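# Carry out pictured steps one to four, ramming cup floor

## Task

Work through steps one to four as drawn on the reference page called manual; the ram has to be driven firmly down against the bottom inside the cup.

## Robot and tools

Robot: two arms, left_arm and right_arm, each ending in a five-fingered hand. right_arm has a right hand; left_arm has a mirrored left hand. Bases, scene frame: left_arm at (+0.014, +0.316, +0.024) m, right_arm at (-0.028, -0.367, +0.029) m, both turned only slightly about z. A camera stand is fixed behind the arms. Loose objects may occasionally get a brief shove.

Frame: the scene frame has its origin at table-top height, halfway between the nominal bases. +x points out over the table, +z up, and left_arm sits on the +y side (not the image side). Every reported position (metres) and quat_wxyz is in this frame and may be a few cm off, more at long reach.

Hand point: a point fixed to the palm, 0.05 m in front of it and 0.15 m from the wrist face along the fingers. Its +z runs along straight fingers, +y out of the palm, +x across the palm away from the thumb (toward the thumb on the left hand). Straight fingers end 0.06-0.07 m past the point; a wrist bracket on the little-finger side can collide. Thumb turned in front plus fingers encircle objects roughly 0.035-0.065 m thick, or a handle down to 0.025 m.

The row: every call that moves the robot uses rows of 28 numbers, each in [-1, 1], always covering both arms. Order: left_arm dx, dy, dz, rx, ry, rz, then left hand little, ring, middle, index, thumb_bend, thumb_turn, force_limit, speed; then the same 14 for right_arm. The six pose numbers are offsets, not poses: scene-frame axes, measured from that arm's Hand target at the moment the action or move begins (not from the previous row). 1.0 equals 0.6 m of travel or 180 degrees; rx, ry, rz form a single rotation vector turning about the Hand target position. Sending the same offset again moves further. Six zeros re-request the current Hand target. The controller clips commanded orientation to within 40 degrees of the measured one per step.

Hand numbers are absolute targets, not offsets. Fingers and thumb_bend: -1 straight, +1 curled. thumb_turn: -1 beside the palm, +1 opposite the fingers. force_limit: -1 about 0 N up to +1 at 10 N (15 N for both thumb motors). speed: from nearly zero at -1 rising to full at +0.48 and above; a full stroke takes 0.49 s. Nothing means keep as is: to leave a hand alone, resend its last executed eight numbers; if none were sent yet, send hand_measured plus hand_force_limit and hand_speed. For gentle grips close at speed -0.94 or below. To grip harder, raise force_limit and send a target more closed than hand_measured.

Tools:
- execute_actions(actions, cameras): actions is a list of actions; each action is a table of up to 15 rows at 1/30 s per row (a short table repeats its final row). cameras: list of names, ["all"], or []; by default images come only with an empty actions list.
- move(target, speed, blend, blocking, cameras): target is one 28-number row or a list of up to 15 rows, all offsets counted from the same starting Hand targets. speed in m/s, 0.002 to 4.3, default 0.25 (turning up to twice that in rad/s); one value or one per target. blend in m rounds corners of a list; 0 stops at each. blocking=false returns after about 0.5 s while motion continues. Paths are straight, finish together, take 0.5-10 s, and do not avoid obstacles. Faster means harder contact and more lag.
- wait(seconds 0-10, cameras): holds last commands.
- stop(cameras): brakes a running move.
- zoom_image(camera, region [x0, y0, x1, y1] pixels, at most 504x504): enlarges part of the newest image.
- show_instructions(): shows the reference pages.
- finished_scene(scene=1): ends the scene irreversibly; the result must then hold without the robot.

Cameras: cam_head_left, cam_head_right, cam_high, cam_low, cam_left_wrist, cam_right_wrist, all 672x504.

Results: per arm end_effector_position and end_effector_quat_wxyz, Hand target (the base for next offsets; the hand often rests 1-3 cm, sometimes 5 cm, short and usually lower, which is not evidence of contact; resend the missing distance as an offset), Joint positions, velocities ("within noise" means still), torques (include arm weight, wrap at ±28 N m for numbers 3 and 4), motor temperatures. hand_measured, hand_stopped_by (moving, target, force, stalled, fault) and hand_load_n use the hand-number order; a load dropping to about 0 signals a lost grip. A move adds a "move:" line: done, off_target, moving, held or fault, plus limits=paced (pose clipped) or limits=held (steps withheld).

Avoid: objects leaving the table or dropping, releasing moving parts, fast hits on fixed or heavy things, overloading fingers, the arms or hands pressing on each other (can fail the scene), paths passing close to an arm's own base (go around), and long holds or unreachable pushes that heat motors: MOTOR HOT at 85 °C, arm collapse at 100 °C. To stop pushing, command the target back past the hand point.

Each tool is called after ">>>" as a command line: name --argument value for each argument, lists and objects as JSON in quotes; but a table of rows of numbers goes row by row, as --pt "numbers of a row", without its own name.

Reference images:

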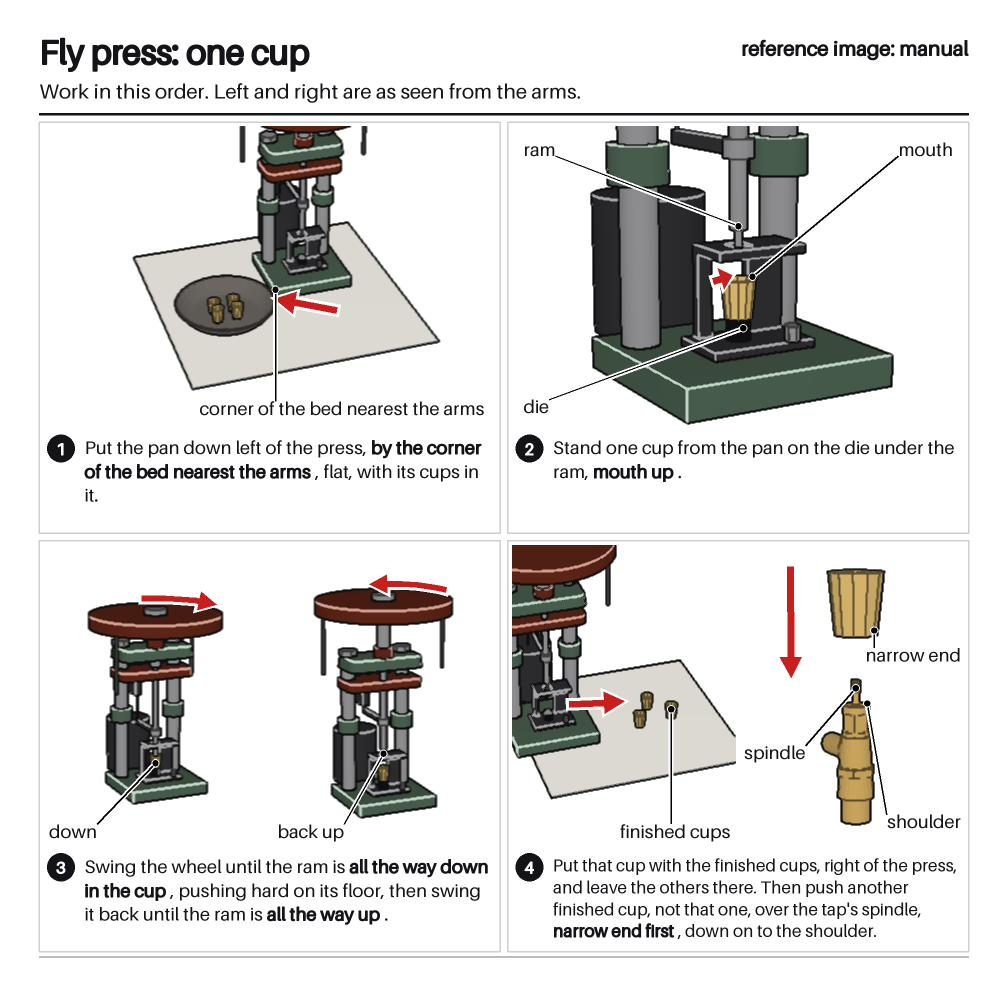

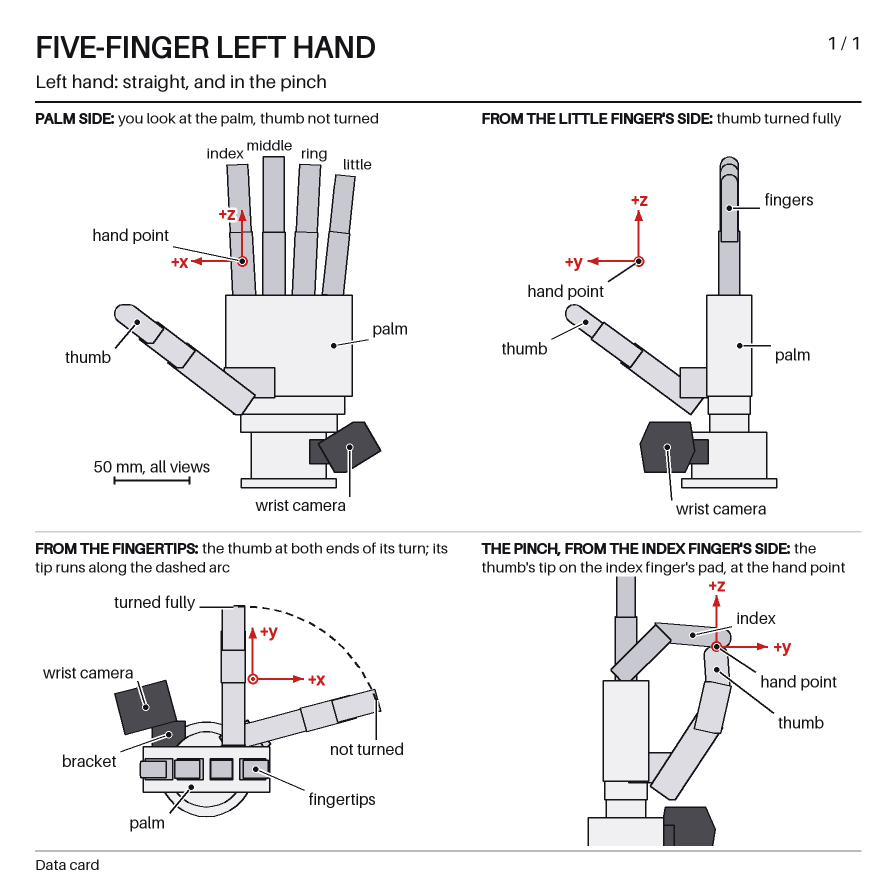

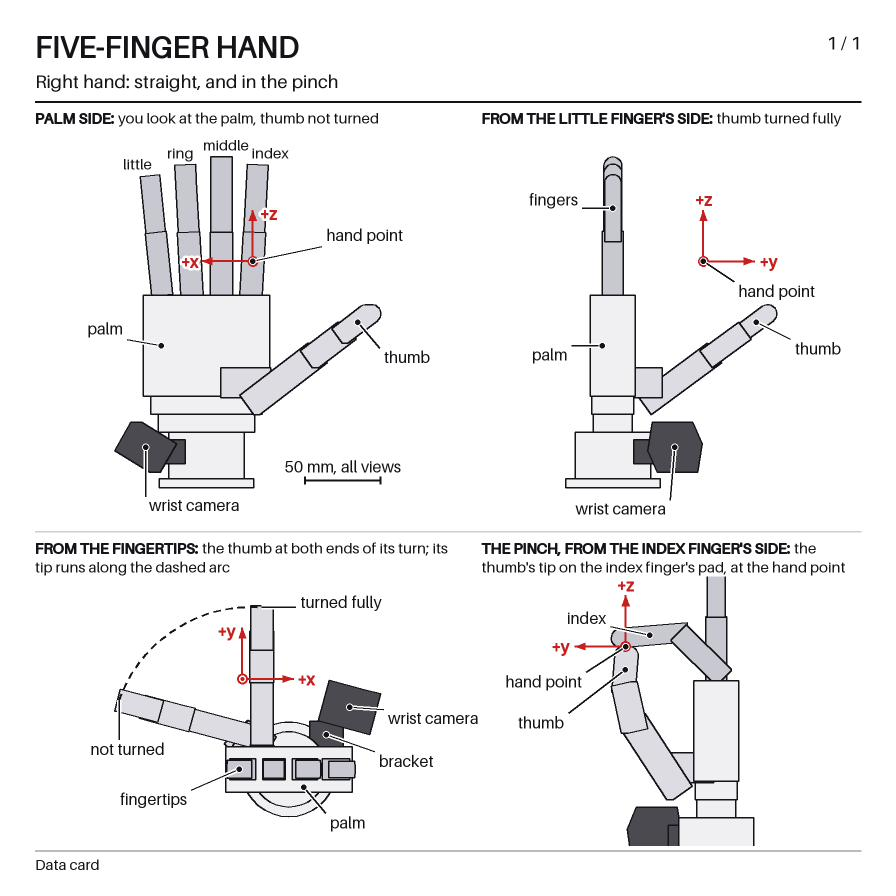

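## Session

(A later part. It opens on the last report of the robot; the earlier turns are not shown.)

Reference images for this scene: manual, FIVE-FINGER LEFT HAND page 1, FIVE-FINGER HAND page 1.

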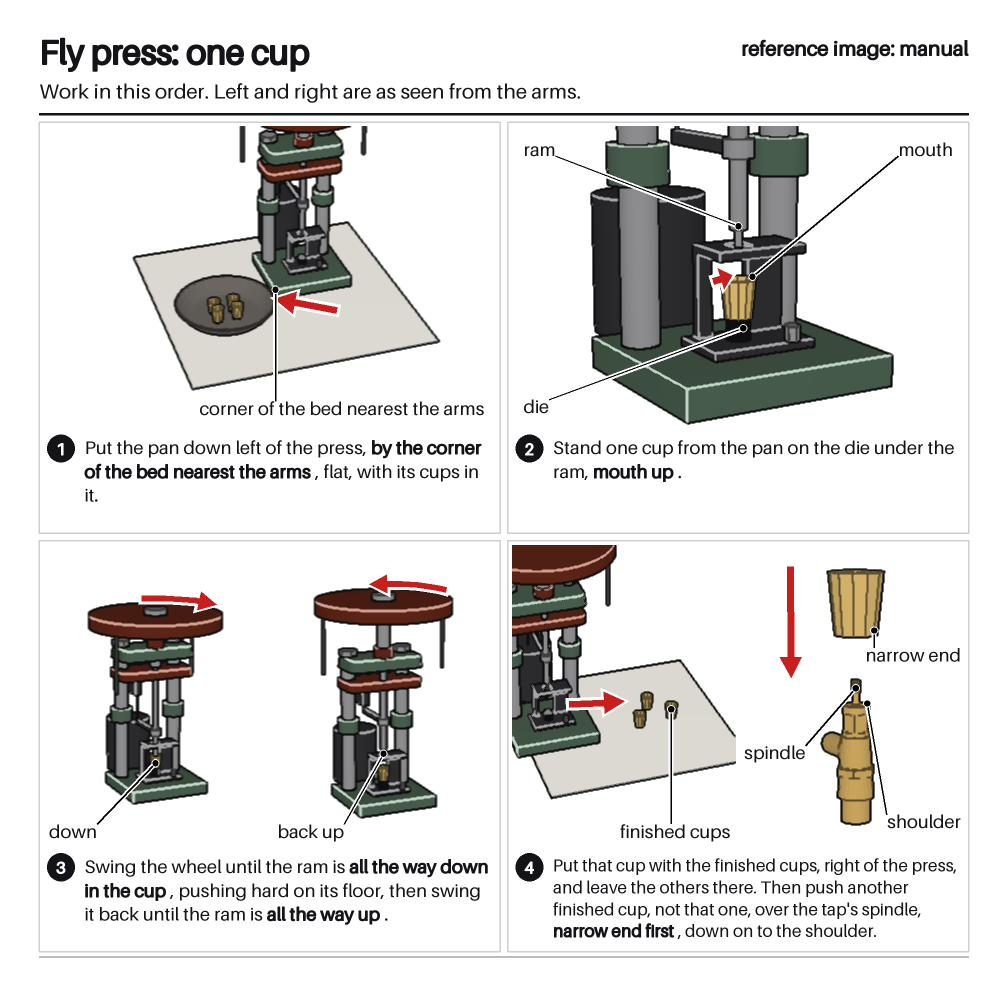

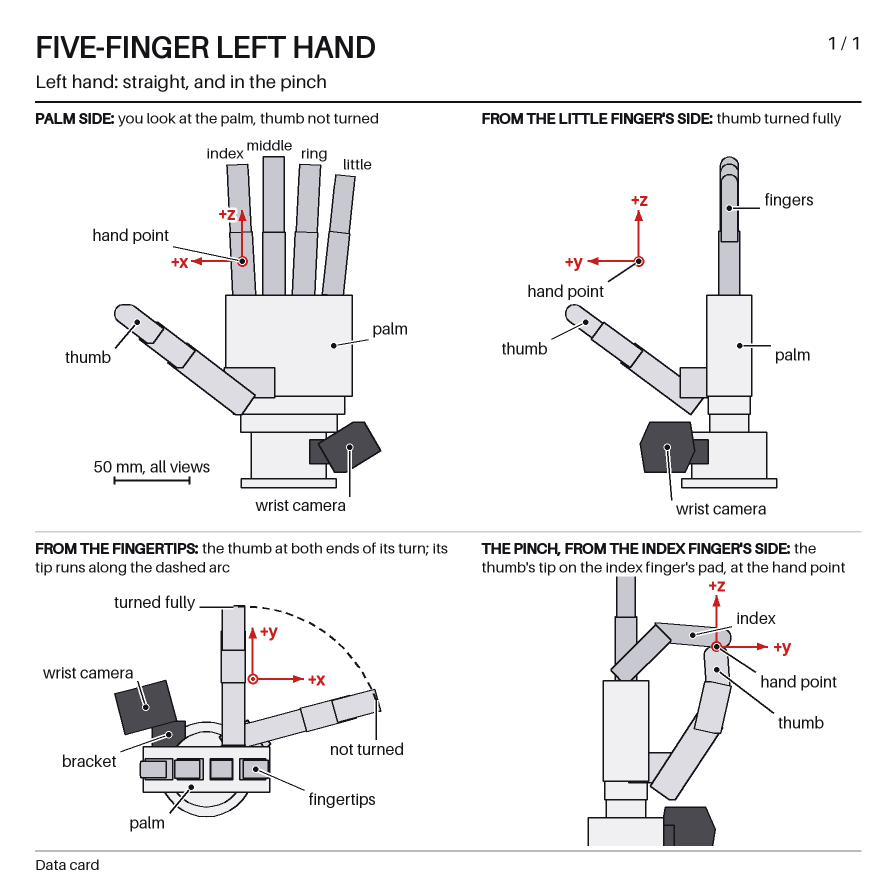

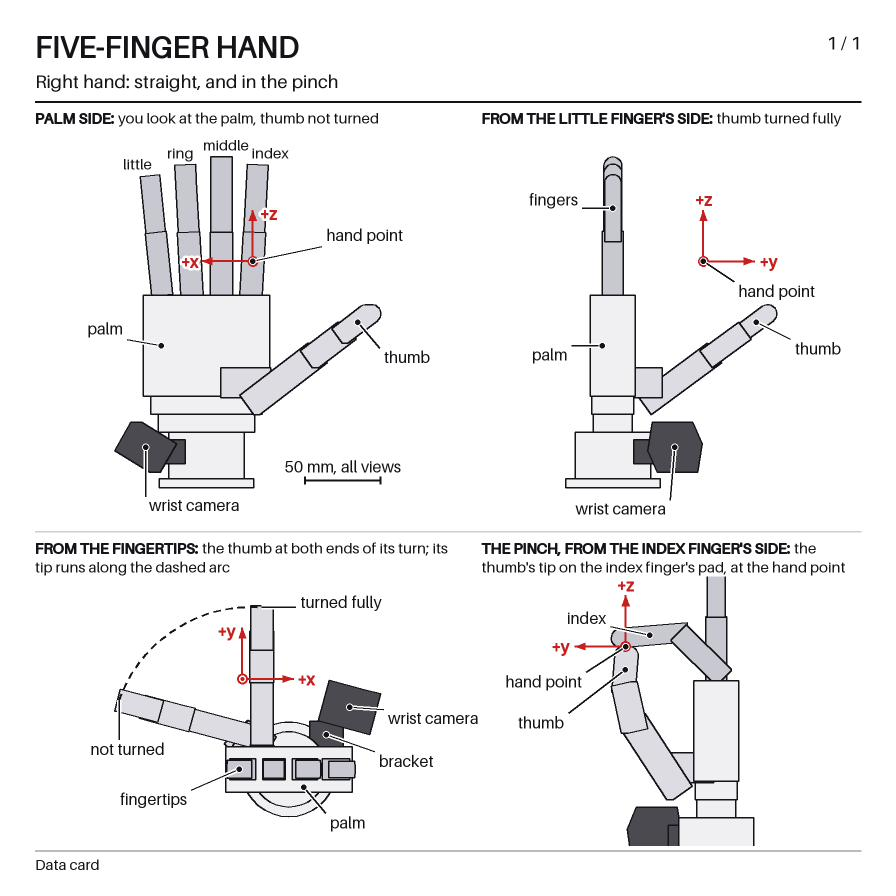

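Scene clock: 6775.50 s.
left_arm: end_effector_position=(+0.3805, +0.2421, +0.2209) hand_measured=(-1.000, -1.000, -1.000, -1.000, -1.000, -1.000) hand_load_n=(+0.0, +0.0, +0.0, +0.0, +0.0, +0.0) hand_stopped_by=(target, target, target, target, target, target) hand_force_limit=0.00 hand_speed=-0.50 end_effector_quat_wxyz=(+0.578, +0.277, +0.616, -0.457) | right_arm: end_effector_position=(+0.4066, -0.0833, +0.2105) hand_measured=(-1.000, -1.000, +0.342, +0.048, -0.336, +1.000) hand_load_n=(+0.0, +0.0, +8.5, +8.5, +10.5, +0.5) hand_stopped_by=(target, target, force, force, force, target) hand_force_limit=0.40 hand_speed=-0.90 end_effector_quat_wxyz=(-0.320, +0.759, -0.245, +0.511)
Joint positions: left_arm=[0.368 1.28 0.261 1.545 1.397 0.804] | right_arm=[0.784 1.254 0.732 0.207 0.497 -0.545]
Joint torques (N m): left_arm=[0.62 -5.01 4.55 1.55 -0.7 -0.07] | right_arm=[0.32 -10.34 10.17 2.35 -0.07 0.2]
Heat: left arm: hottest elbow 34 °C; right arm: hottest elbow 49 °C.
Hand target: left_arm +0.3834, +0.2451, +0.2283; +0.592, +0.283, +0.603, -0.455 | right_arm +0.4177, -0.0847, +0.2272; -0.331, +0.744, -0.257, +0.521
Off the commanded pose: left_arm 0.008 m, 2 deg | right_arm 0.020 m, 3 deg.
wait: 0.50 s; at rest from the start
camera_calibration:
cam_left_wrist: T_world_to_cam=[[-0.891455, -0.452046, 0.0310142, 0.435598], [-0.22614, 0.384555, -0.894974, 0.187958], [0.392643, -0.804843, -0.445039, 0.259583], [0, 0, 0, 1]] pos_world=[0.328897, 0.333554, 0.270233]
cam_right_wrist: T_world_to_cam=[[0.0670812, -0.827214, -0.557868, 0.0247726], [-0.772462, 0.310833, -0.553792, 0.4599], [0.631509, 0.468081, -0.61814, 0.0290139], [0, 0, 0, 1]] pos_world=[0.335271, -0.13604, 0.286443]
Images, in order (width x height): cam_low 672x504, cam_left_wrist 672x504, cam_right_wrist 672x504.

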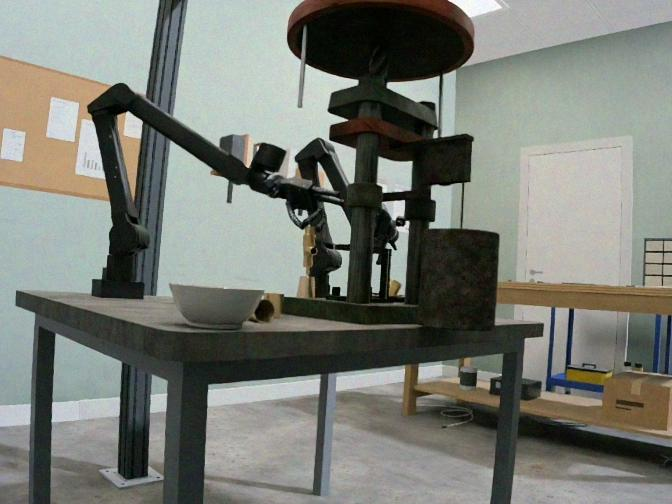

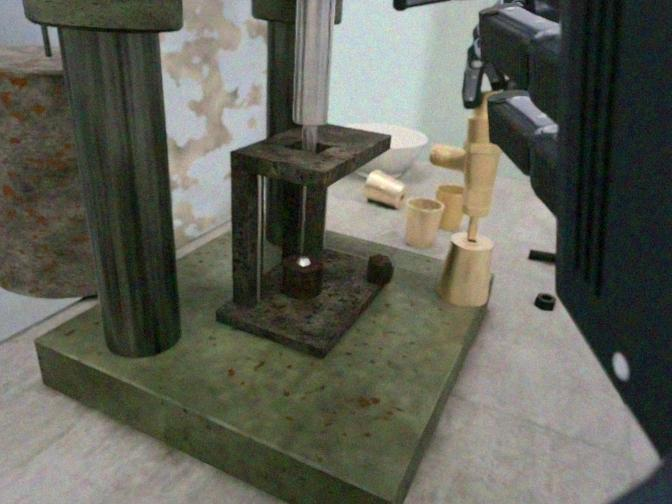

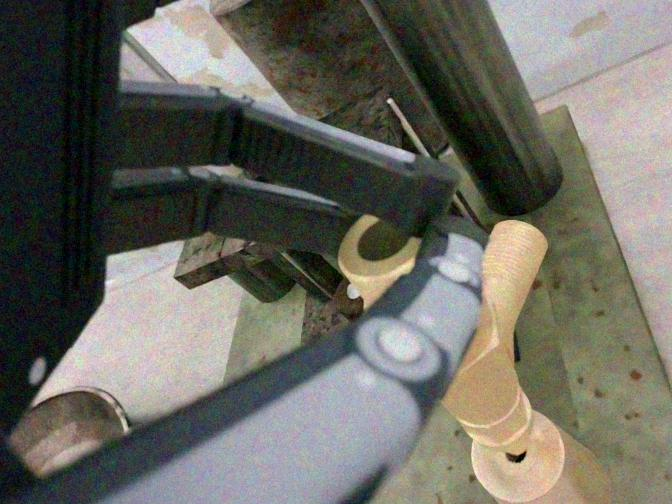

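>>> move --target '[0,0,0,0,0,0,-1,-1,-1,-1,-1,-1,0.0,-0.5,-0.0002,0.00075,-0.00012,0.00208,0.00054,-0.0006,-1,-1,0.4,0.2,-0.2,1.0,0.4,-0.9]' --speed 0.03 --cameras '["cam_left_wrist","cam_low","cam_right_wrist"]'

>>> zoom_image --camera "cam_left_wrist" --region '[455, 217, 490, 252]'

>>> zoom_image --camera "cam_low" --region '[296, 262, 320, 286]'

>>> zoom_image --camera "cam_right_wrist" --region '[500, 435, 535, 470]'

Scene clock: 7030.23 s.
left_arm: end_effector_position=(+0.3805, +0.2421, +0.2209) hand_measured=(-1.000, -1.000, -1.000, -1.000, -1.000, -1.000) hand_load_n=(+0.0, +0.0, +0.0, +0.0, +0.0, +0.0) hand_stopped_by=(target, target, target, target, target, target) hand_force_limit=0.00 hand_speed=-0.50 end_effector_quat_wxyz=(+0.578, +0.277, +0.616, -0.457) | right_arm: end_effector_position=(+0.4065, -0.0829, +0.2104) hand_measured=(-1.000, -1.000, +0.342, +0.048, -0.336, +1.000) hand_load_n=(+0.0, +0.0, +8.0, +8.5, +10.5, +0.5) hand_stopped_by=(target, target, force, force, force, target) hand_force_limit=0.40 hand_speed=-0.90 end_effector_quat_wxyz=(-0.322, +0.759, -0.247, +0.510)
Joint positions: left_arm=[0.368 1.28 0.261 1.545 1.397 0.804] | right_arm=[0.784 1.254 0.732 0.207 0.497 -0.538]
Joint torques (N m): left_arm=[0.67 -5.01 4.56 1.52 -0.69 -0.07] | right_arm=[0.21 -10.4 10.18 2.33 -0.07 0.2]
Heat: left arm: hottest elbow 33 °C; right arm: hottest elbow 47 °C.
Hand target: left_arm +0.3834, +0.2451, +0.2283; +0.592, +0.283, +0.603, -0.455 | right_arm +0.4175, -0.0842, +0.2272; -0.333, +0.743, -0.260, +0.519
Off the commanded pose: left_arm 0.008 m, 2 deg | right_arm 0.020 m, 3 deg.
joint sent to its limit (left arm) — joint 4 (wrist pitch), upper limit. The joint targets are off in position, not in orientation.
move: off_target (right_arm)
camera_calibration:
cam_left_wrist: T_world_to_cam=[[-0.891455, -0.452046, 0.0310142, 0.435598], [-0.22614, 0.384555, -0.894974, 0.187958], [0.392643, -0.804843, -0.445039, 0.259583], [0, 0, 0, 1]] pos_world=[0.328897, 0.333554, 0.270233]
cam_right_wrist: T_world_to_cam=[[0.0648974, -0.824133, -0.562666, 0.0271297], [-0.772744, 0.315261, -0.550888, 0.459521], [0.631391, 0.470548, -0.616384, 0.0287634], [0, 0, 0, 1]] pos_world=[0.33517, -0.136045, 0.286139]
Images, in order (width x height): cam_low 672x504, cam_left_wrist 672x504, cam_right_wrist 672x504.

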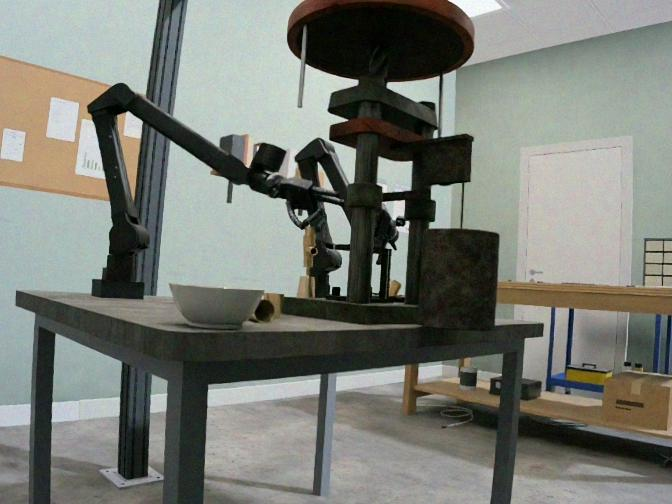

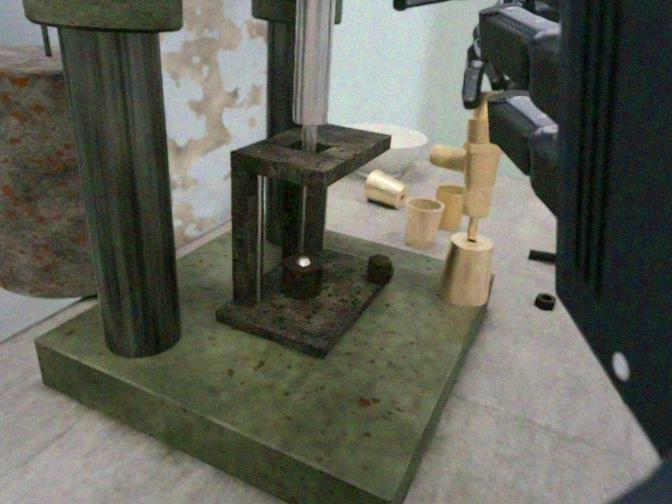

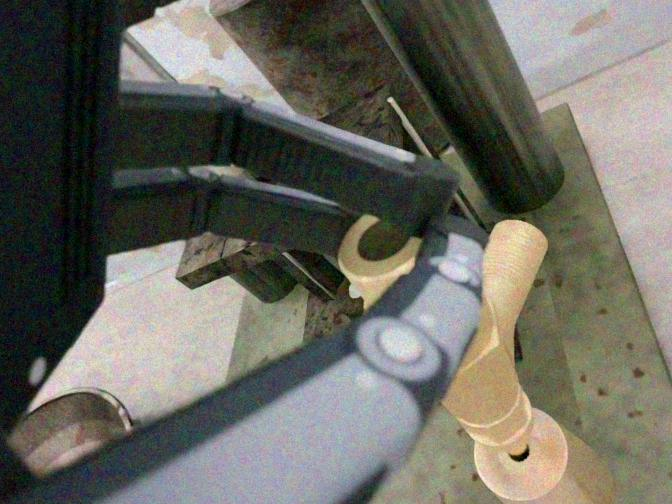

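Scaled by 14.400.

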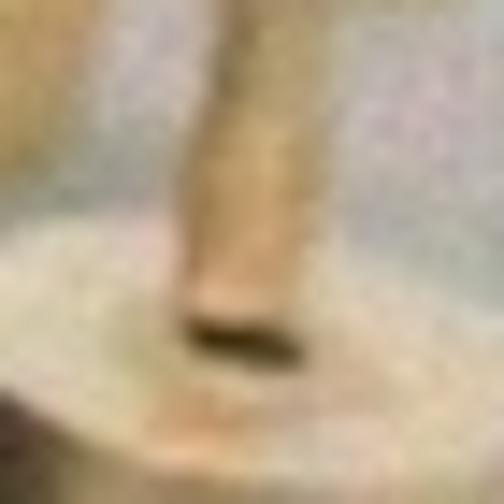

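Scaled by 21.000.

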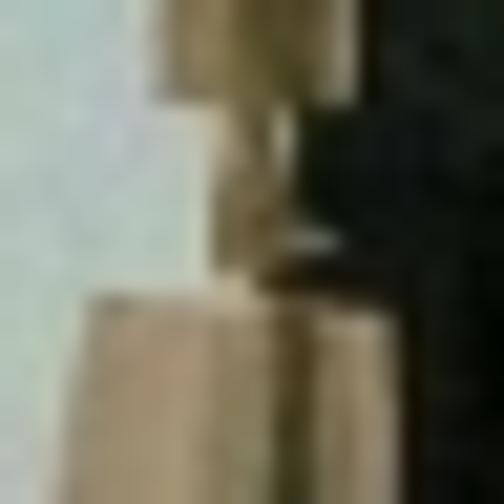

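Scaled by 14.400.

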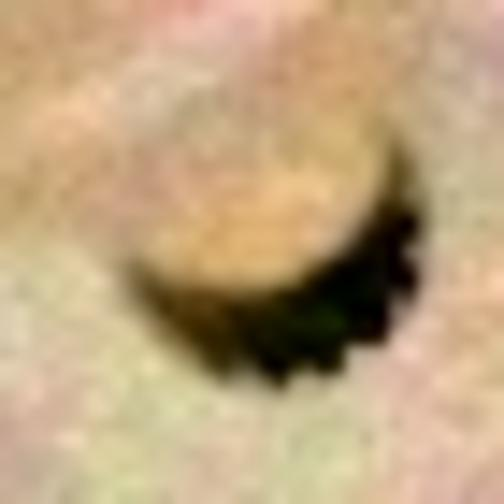

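>>> move --target '[0,0,0,0,0,0,-1,-1,-1,-1,-1,-1,0.0,-0.5,-0.000143,0.000535,-0.0000875,0.001485,0.000384,-0.000428,-1,-1,0.4,0.2,-0.2,1.0,0.4,-0.9]' --speed 0.03 --cameras '["cam_left_wrist","cam_low","cam_right_wrist"]'

>>> zoom_image --camera "cam_left_wrist" --region '[455, 217, 490, 252]'

>>> zoom_image --camera "cam_low" --region '[296, 262, 320, 286]'

>>> zoom_image --camera "cam_right_wrist" --region '[500, 435, 535, 470]'

Scene clock: 7057.70 s.
left_arm: end_effector_position=(+0.3805, +0.2421, +0.2209) hand_measured=(-1.000, -1.000, -1.000, -1.000, -1.000, -1.000) hand_load_n=(+0.0, +0.0, +0.0, +0.0, +0.0, +0.0) hand_stopped_by=(target, target, target, target, target, target) hand_force_limit=0.00 hand_speed=-0.50 end_effector_quat_wxyz=(+0.578, +0.277, +0.616, -0.457) | right_arm: end_effector_position=(+0.4064, -0.0826, +0.2103) hand_measured=(-1.000, -1.000, +0.342, +0.048, -0.336, +1.000) hand_load_n=(-0.5, +0.0, +8.0, +8.5, +10.5, +0.5) hand_stopped_by=(target, target, force, force, force, target) hand_force_limit=0.40 hand_speed=-0.90 end_effector_quat_wxyz=(-0.323, +0.758, -0.249, +0.509)
Joint positions: left_arm=[0.368 1.28 0.261 1.545 1.397 0.804] | right_arm=[0.784 1.254 0.732 0.207 0.497 -0.534]
Joint torques (N m): left_arm=[0.67 -4.95 4.57 1.52 -0.7 -0.08] | right_arm=[0.44 -10.4 10.18 2.32 -0.05 0.19]
Heat: left arm: hottest elbow 33 °C; right arm: hottest elbow 47 °C.
Hand target: left_arm +0.3834, +0.2451, +0.2283; +0.592, +0.283, +0.603, -0.455 | right_arm +0.4175, -0.0839, +0.2271; -0.334, +0.742, -0.262, +0.519
Off the commanded pose: left_arm 0.008 m, 2 deg | right_arm 0.020 m, 3 deg.
joint sent to its limit (left arm) — joint 4 (wrist pitch), upper limit. The joint targets are off in position, not in orientation.
move: off_target (right_arm)
camera_calibration:
cam_left_wrist: T_world_to_cam=[[-0.891455, -0.452046, 0.0310142, 0.435598], [-0.22614, 0.384555, -0.894974, 0.187958], [0.392643, -0.804843, -0.445039, 0.259583], [0, 0, 0, 1]] pos_world=[0.328897, 0.333554, 0.270233]
cam_right_wrist: T_world_to_cam=[[0.0633237, -0.821761, -0.566303, 0.0289847], [-0.772928, 0.318578, -0.548717, 0.45927], [0.631326, 0.472458, -0.614989, 0.0284752], [0, 0, 0, 1]] pos_world=[0.33517, -0.135948, 0.285935]
Images, in order (width x height): cam_low 672x504, cam_left_wrist 672x504, cam_right_wrist 672x504.

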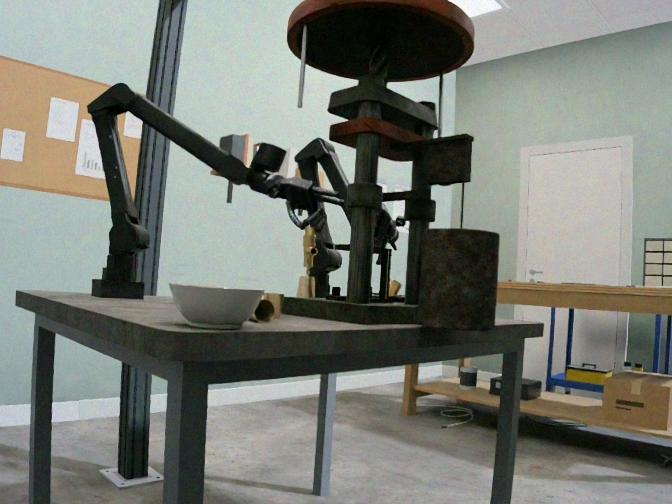

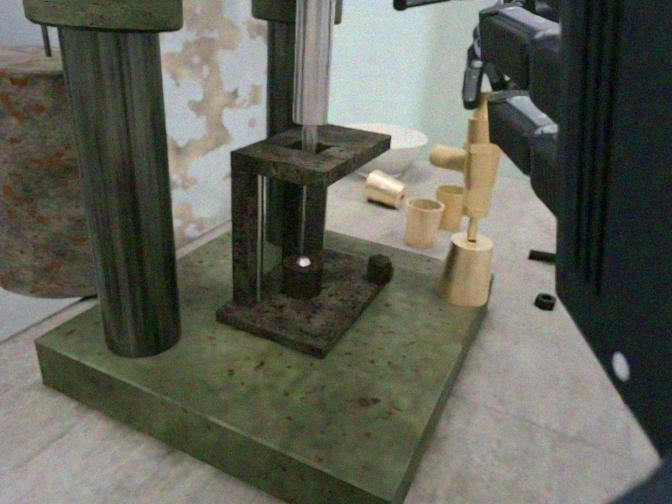

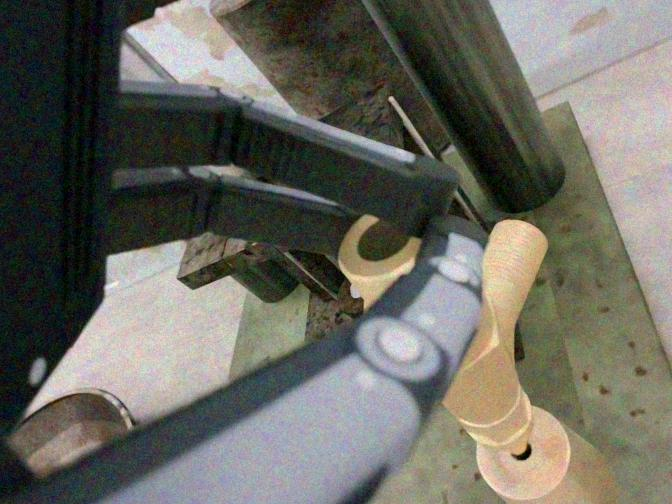

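Scaled by 14.400.

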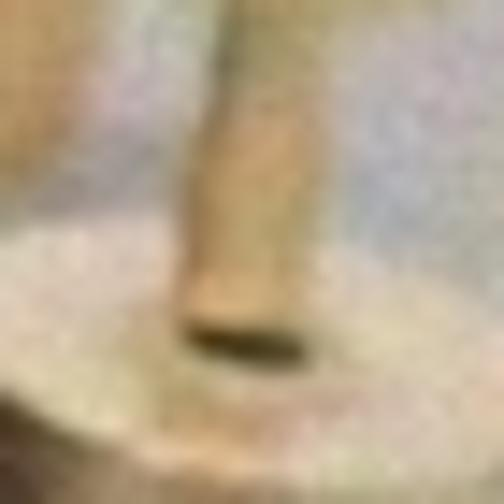

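Scaled by 21.000.

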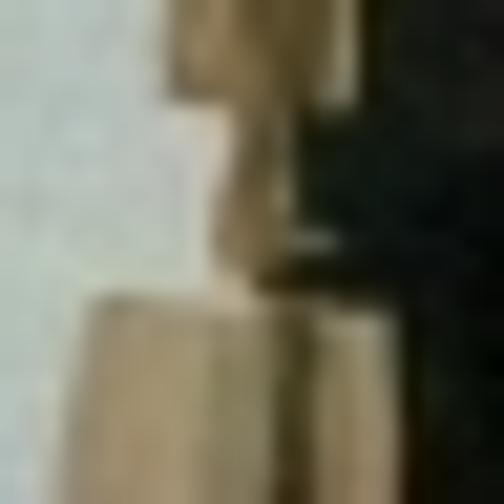

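Scaled by 14.400.

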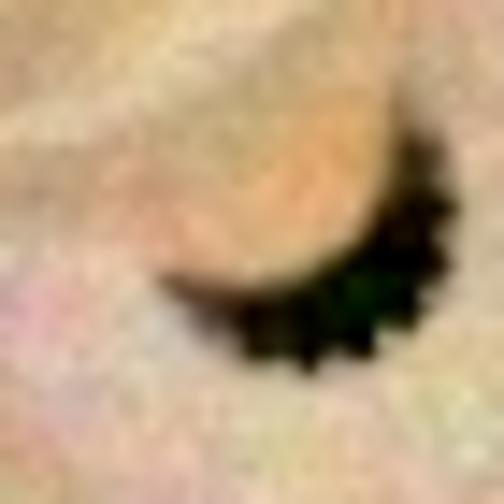

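>>> move --target '[0,0,0,0,0,0,-1,-1,-1,-1,-1,-1,0.0,-0.5,0.00707,0.01628,0.02445,0.00086,-0.00778,0.00472,-1,-1,0.4,0.2,-0.2,1.0,0.4,-0.9]' --speed 0.03

Scene clock: 7095.33 s.
left_arm: end_effector_position=(+0.3805, +0.2421, +0.2209) hand_measured=(-1.000, -1.000, -1.000, -1.000, -1.000, -1.000) hand_load_n=(+0.0, +0.0, +0.0, +0.0, +0.0, +0.0) hand_stopped_by=(target, target, target, target, target, target) hand_force_limit=0.00 hand_speed=-0.50 end_effector_quat_wxyz=(+0.578, +0.277, +0.616, -0.457) | right_arm: end_effector_position=(+0.4064, -0.0826, +0.2103) hand_measured=(-1.000, -1.000, +0.342, +0.048, -0.336, +1.000) hand_load_n=(+0.0, +0.0, +8.5, +8.0, +10.5, +0.5) hand_stopped_by=(target, target, force, force, force, target) hand_force_limit=0.40 hand_speed=-0.90 end_effector_quat_wxyz=(-0.323, +0.758, -0.249, +0.509)
Joint positions: left_arm=[0.368 1.28 0.261 1.545 1.397 0.804] | right_arm=[0.784 1.254 0.732 0.207 0.497 -0.534]
Joint torques (N m): left_arm=[0.67 -5.01 4.55 1.55 -0.7 -0.07] | right_arm=[1.14 -10.4 12.45 2.44 -0.08 0.01]
Heat: left arm: hottest elbow 33 °C; right arm: hottest elbow 47 °C.
Hand target: left_arm +0.3834, +0.2451, +0.2283; +0.592, +0.283, +0.603, -0.455 | right_arm +0.4217, -0.0741, +0.2418; -0.342, +0.737, -0.253, +0.525
Off the commanded pose: left_arm 0.008 m, 2 deg | right_arm 0.036 m, 4 deg.
joint sent to its limit (left arm) — joint 4 (wrist pitch), upper limit. The joint targets are off in position, not in orientation.
move: off_target (right_arm)

>>> move --target '[0,0,0,0,0,0,-1,-1,-1,-1,-1,-1,0.0,-0.5,0.00048,0.00046,-0.00339,-0.000887,0.000913,0,-1,-1,0.4,0.2,-0.2,1.0,0.4,-0.9]' --speed 0.03 --cameras '["cam_left_wrist","cam_low","cam_right_wrist"]'

>>> zoom_image --camera "cam_left_wrist" --region '[455, 217, 490, 252]'

>>> zoom_image --camera "cam_low" --region '[296, 262, 320, 286]'

>>> zoom_image --camera "cam_right_wrist" --region '[500, 435, 535, 470]'

Scene clock: 7103.03 s.
left_arm: end_effector_position=(+0.3805, +0.2421, +0.2209) hand_measured=(-1.000, -1.000, -1.000, -1.000, -1.000, -1.000) hand_load_n=(+0.0, +0.0, +0.0, +0.0, +0.0, +0.0) hand_stopped_by=(target, target, target, target, target, target) hand_force_limit=0.00 hand_speed=-0.50 end_effector_quat_wxyz=(+0.578, +0.277, +0.616, -0.457) | right_arm: end_effector_position=(+0.4065, -0.0825, +0.2088) hand_measured=(-1.000, -1.000, +0.342, +0.048, -0.336, +1.000) hand_load_n=(+0.0, +0.0, +8.5, +8.0, +10.5, +0.5) hand_stopped_by=(target, target, force, force, force, target) hand_force_limit=0.40 hand_speed=-0.90 end_effector_quat_wxyz=(-0.322, +0.759, -0.249, +0.509)
Joint positions: left_arm=[0.368 1.28 0.261 1.545 1.397 0.804] | right_arm=[0.784 1.257 0.732 0.207 0.497 -0.534]
Joint torques (N m): left_arm=[0.73 -5.01 4.56 1.54 -0.7 -0.07] | right_arm=[1.03 -10.17 12.38 2.44 -0.07 0.02]
Heat: left arm: hottest elbow 33 °C; right arm: hottest elbow 48 °C.
Hand target: left_arm +0.3834, +0.2451, +0.2283; +0.592, +0.283, +0.603, -0.455 | right_arm +0.4220, -0.0738, +0.2398; -0.341, +0.738, -0.253, +0.524
Off the commanded pose: left_arm 0.008 m, 2 deg | right_arm 0.036 m, 4 deg.
joint sent to its limit (left arm) — joint 4 (wrist pitch), upper limit. The joint targets are off in position, not in orientation.
move: off_target (right_arm)
camera_calibration:
cam_left_wrist: T_world_to_cam=[[-0.891455, -0.452046, 0.0310142, 0.435598], [-0.22614, 0.384555, -0.894974, 0.187958], [0.392643, -0.804843, -0.445039, 0.259583], [0, 0, 0, 1]] pos_world=[0.328897, 0.333554, 0.270233]
cam_right_wrist: T_world_to_cam=[[0.0620109, -0.822996, -0.564653, 0.0282853], [-0.774095, 0.317461, -0.547719, 0.458571], [0.630025, 0.471059, -0.617391, 0.0283358], [0, 0, 0, 1]] pos_world=[0.335371, -0.135647, 0.284634]
Images, in order (width x height): cam_low 672x504, cam_left_wrist 672x504, cam_right_wrist 672x504.

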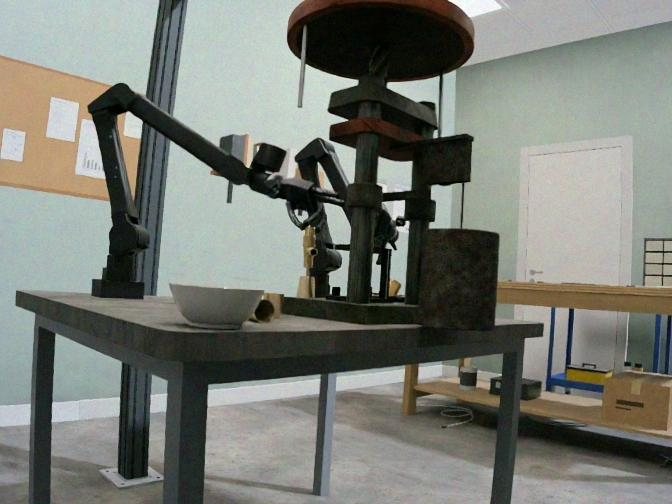

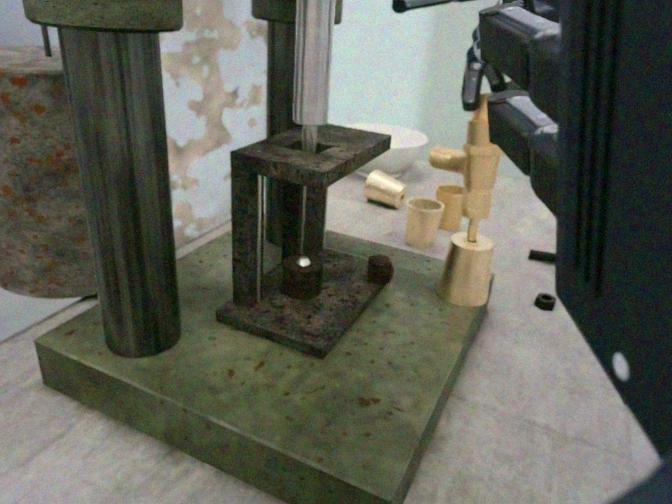

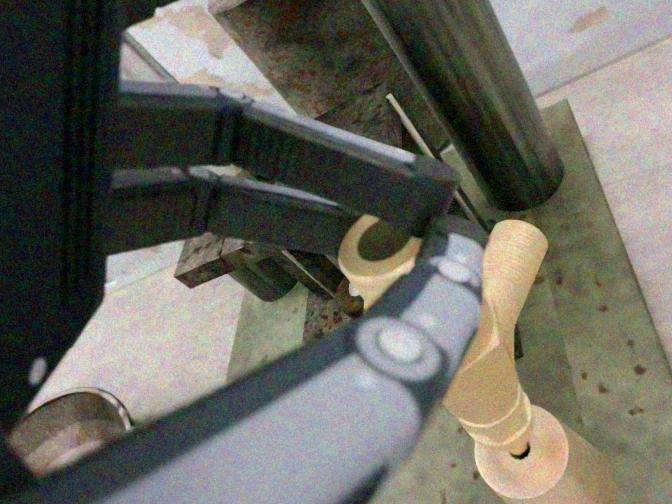

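Scaled by 14.400.

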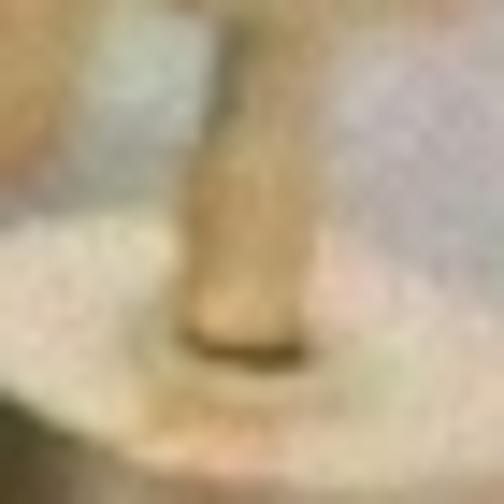

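Scaled by 21.000.

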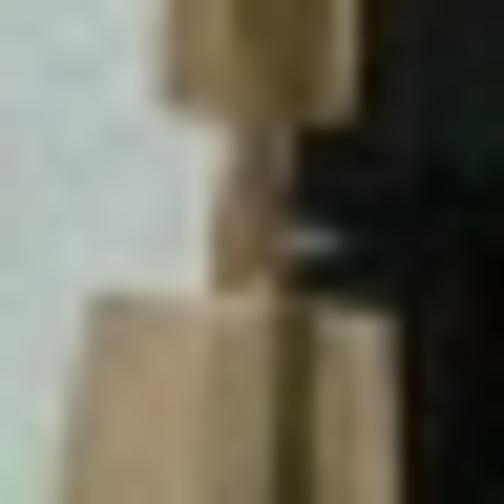

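Scaled by 14.400.

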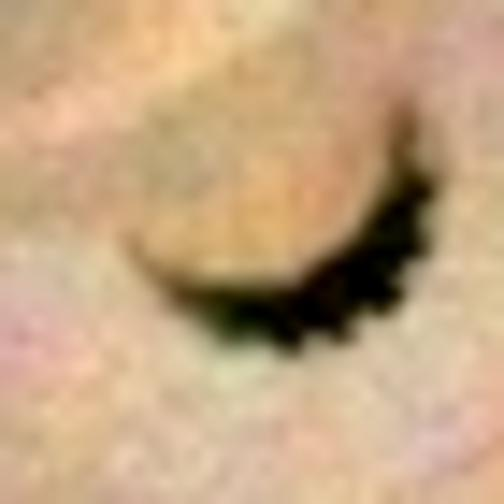

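>>> move --target '[0,0,0,0,0,0,-1,-1,-1,-1,-1,-1,0.0,-0.5,0.00036,0.000345,-0.00254,-0.000665,0.000685,0,-1,-1,0.4,0.2,-0.2,1.0,0.4,-0.9]' --speed 0.03 --cameras '["cam_left_wrist","cam_low","cam_right_wrist"]'

>>> zoom_image --camera "cam_left_wrist" --region '[455, 217, 490, 252]'

>>> zoom_image --camera "cam_low" --region '[296, 262, 320, 286]'

>>> zoom_image --camera "cam_right_wrist" --region '[500, 435, 535, 470]'

Scene clock: 7117.80 s.
left_arm: end_effector_position=(+0.3805, +0.2421, +0.2209) hand_measured=(-1.000, -1.000, -1.000, -1.000, -1.000, -1.000) hand_load_n=(+0.0, +0.0, +0.0, +0.0, +0.0, +0.0) hand_stopped_by=(target, target, target, target, target, target) hand_force_limit=0.00 hand_speed=-0.50 end_effector_quat_wxyz=(+0.578, +0.277, +0.616, -0.457) | right_arm: end_effector_position=(+0.4066, -0.0825, +0.2081) hand_measured=(-1.000, -1.000, +0.342, +0.048, -0.336, +1.000) hand_load_n=(+0.0, +0.0, +8.0, +8.0, +10.5, +0.5) hand_stopped_by=(target, target, force, force, force, target) hand_force_limit=0.40 hand_speed=-0.90 end_effector_quat_wxyz=(-0.321, +0.759, -0.248, +0.508)
Joint positions: left_arm=[0.368 1.28 0.261 1.545 1.397 0.804] | right_arm=[0.784 1.259 0.732 0.207 0.497 -0.534]
Joint torques (N m): left_arm=[0.67 -5.07 4.56 1.54 -0.7 -0.07] | right_arm=[1.08 -10.17 12.48 2.41 -0.08 0.02]
Heat: left arm: hottest elbow 33 °C; right arm: hottest elbow 48 °C.
Hand target: left_arm +0.3834, +0.2451, +0.2283; +0.592, +0.283, +0.603, -0.455 | right_arm +0.4222, -0.0736, +0.2382; -0.340, +0.739, -0.253, +0.523
Off the commanded pose: left_arm 0.008 m, 2 deg | right_arm 0.035 m, 4 deg.
joint sent to its limit (left arm) — joint 4 (wrist pitch), upper limit. The joint targets are off in position, not in orientation.
move: off_target (right_arm)
camera_calibration:
cam_left_wrist: T_world_to_cam=[[-0.891455, -0.452046, 0.0310142, 0.435598], [-0.22614, 0.384555, -0.894974, 0.187958], [0.392643, -0.804843, -0.445039, 0.259583], [0, 0, 0, 1]] pos_world=[0.328897, 0.333554, 0.270233]
cam_right_wrist: T_world_to_cam=[[0.0613709, -0.823556, -0.563906, 0.0279431], [-0.774725, 0.316911, -0.547147, 0.458339], [0.629314, 0.470451, -0.61858, 0.0282854], [0, 0, 0, 1]] pos_world=[0.335572, -0.135547, 0.284033]
Images, in order (width x height): cam_low 672x504, cam_left_wrist 672x504, cam_right_wrist 672x504.

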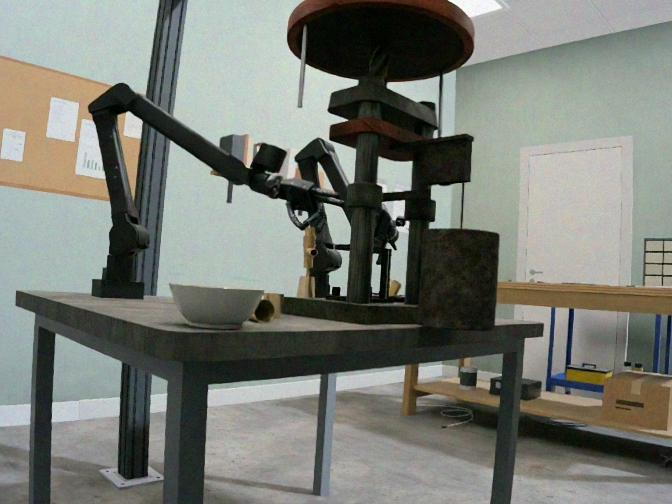

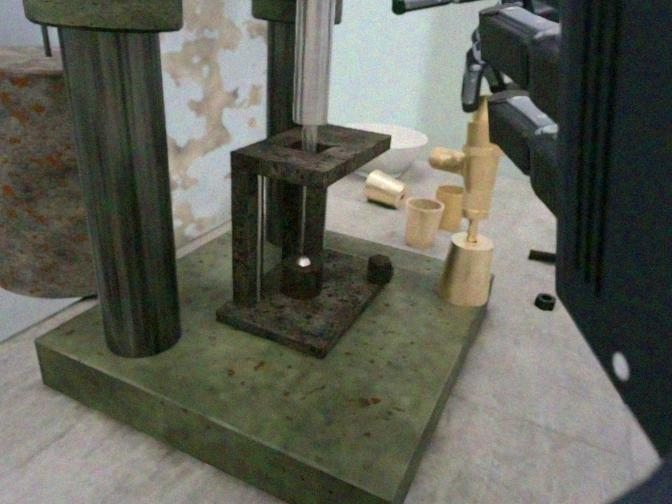

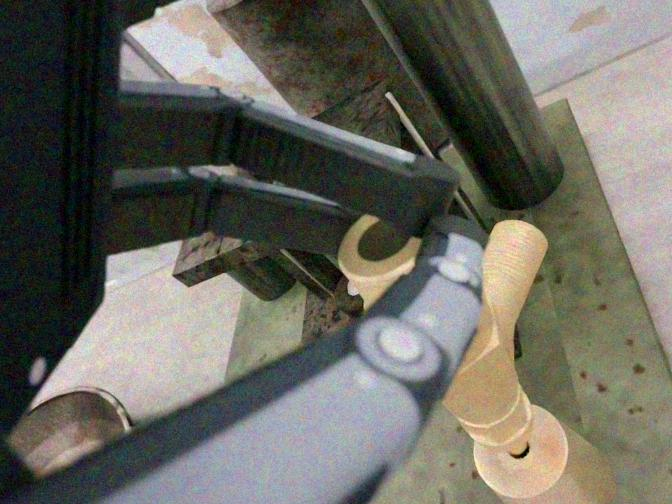

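Scaled by 14.400.

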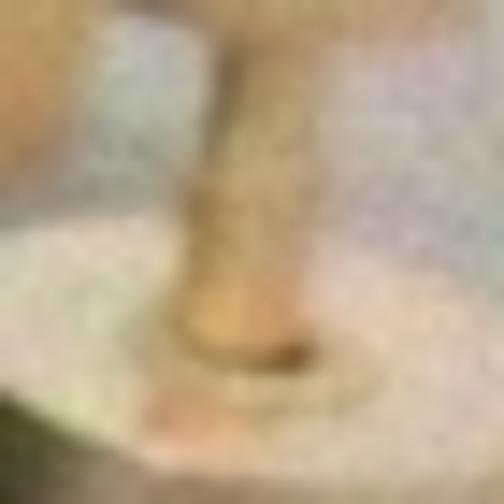

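Scaled by 21.000.

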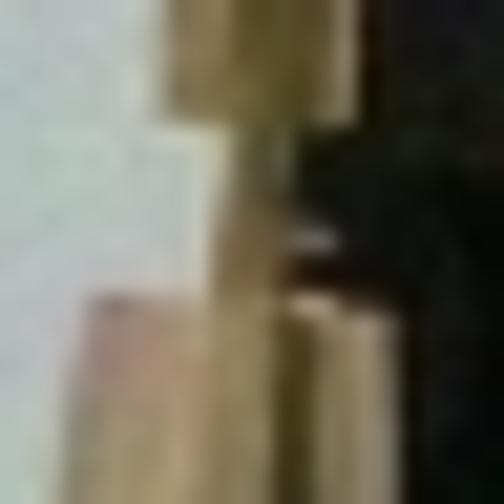

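Scaled by 14.400.

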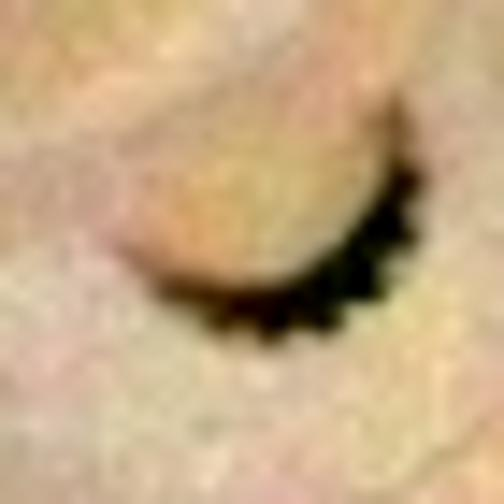

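>>> move --target '[0,0,0,0,0,0,-1,-1,-1,-1,-1,-1,0.0,-0.5,-0.0114,0.0174,0,0,0,0.00764,-1,-1,0.4,0.2,-0.2,1.0,0.4,-0.9]' --speed 0.03

Scene clock: 7126.83 s.
left_arm: end_effector_position=(+0.3805, +0.2421, +0.2209) hand_measured=(-1.000, -1.000, -1.000, -1.000, -1.000, -1.000) hand_load_n=(+0.0, +0.0, +0.0, +0.0, +0.0, +0.0) hand_stopped_by=(target, target, target, target, target, target) hand_force_limit=0.00 hand_speed=-0.50 end_effector_quat_wxyz=(+0.578, +0.277, +0.616, -0.457) | right_arm: end_effector_position=(+0.4066, -0.0825, +0.2081) hand_measured=(-1.000, -1.000, +0.342, +0.048, -0.336, +1.000) hand_load_n=(+0.0, +0.0, +8.0, +8.0, +10.5, +0.5) hand_stopped_by=(target, target, force, force, force, target) hand_force_limit=0.40 hand_speed=-0.90 end_effector_quat_wxyz=(-0.321, +0.759, -0.248, +0.508)
Joint positions: left_arm=[0.368 1.28 0.261 1.545 1.397 0.804] | right_arm=[0.784 1.259 0.732 0.207 0.497 -0.534]
Joint torques (N m): left_arm=[0.67 -4.95 4.55 1.54 -0.7 -0.07] | right_arm=[1.67 -10.17 12.44 2.45 -0.11 0.01]
Heat: left arm: hottest elbow 33 °C; right arm: hottest elbow 49 °C.
Hand target: left_arm +0.3834, +0.2451, +0.2283; +0.592, +0.283, +0.603, -0.455 | right_arm +0.4154, -0.0632, +0.2382; -0.346, +0.742, -0.244, +0.519
Off the commanded pose: left_arm 0.008 m, 2 deg | right_arm 0.037 m, 4 deg.
joint sent to its limit (left arm) — joint 4 (wrist pitch), upper limit. The joint targets are off in position, not in orientation.
move: off_target (right_arm)

>>> move --target '[0,0,0,0,0,0,-1,-1,-1,-1,-1,-1,0.0,-0.5,-0.00285,0.00435,0,0,0,0.00191,-1,-1,0.4,0.2,-0.2,1.0,0.4,-0.9]' --speed 0.03

Scene clock: 7130.47 s.
left_arm: end_effector_position=(+0.3805, +0.2421, +0.2209) hand_measured=(-1.000, -1.000, -1.000, -1.000, -1.000, -1.000) hand_load_n=(+0.0, +0.0, +0.0, -0.5, +0.0, +0.0) hand_stopped_by=(target, target, target, target, target, target) hand_force_limit=0.00 hand_speed=-0.50 end_effector_quat_wxyz=(+0.578, +0.277, +0.616, -0.457) | right_arm: end_effector_position=(+0.4053, -0.0805, +0.2081) hand_measured=(-1.000, -1.000, +0.342, +0.048, -0.336, +1.000) hand_load_n=(+0.0, -0.5, +8.5, +8.0, +10.5, +0.0) hand_stopped_by=(target, target, force, force, force, target) hand_force_limit=0.40 hand_speed=-0.90 end_effector_quat_wxyz=(-0.323, +0.760, -0.247, +0.508)
Joint positions: left_arm=[0.368 1.28 0.261 1.545 1.397 0.804] | right_arm=[0.789 1.259 0.732 0.207 0.497 -0.534]
Joint torques (N m): left_arm=[0.67 -5.01 4.57 1.54 -0.69 -0.08] | right_arm=[2.02 -10.29 12.45 2.44 -0.11 0.01]
Heat: left arm: hottest elbow 33 °C; right arm: hottest elbow 49 °C.
Hand target: left_arm +0.3834, +0.2451, +0.2283; +0.592, +0.283, +0.603, -0.455 | right_arm +0.4137, -0.0606, +0.2382; -0.348, +0.743, -0.242, +0.518
Off the commanded pose: left_arm 0.008 m, 2 deg | right_arm 0.037 m, 4 deg.
joint sent to its limit (left arm) — joint 4 (wrist pitch), upper limit. The joint targets are off in position, not in orientation.
move: off_target (right_arm)


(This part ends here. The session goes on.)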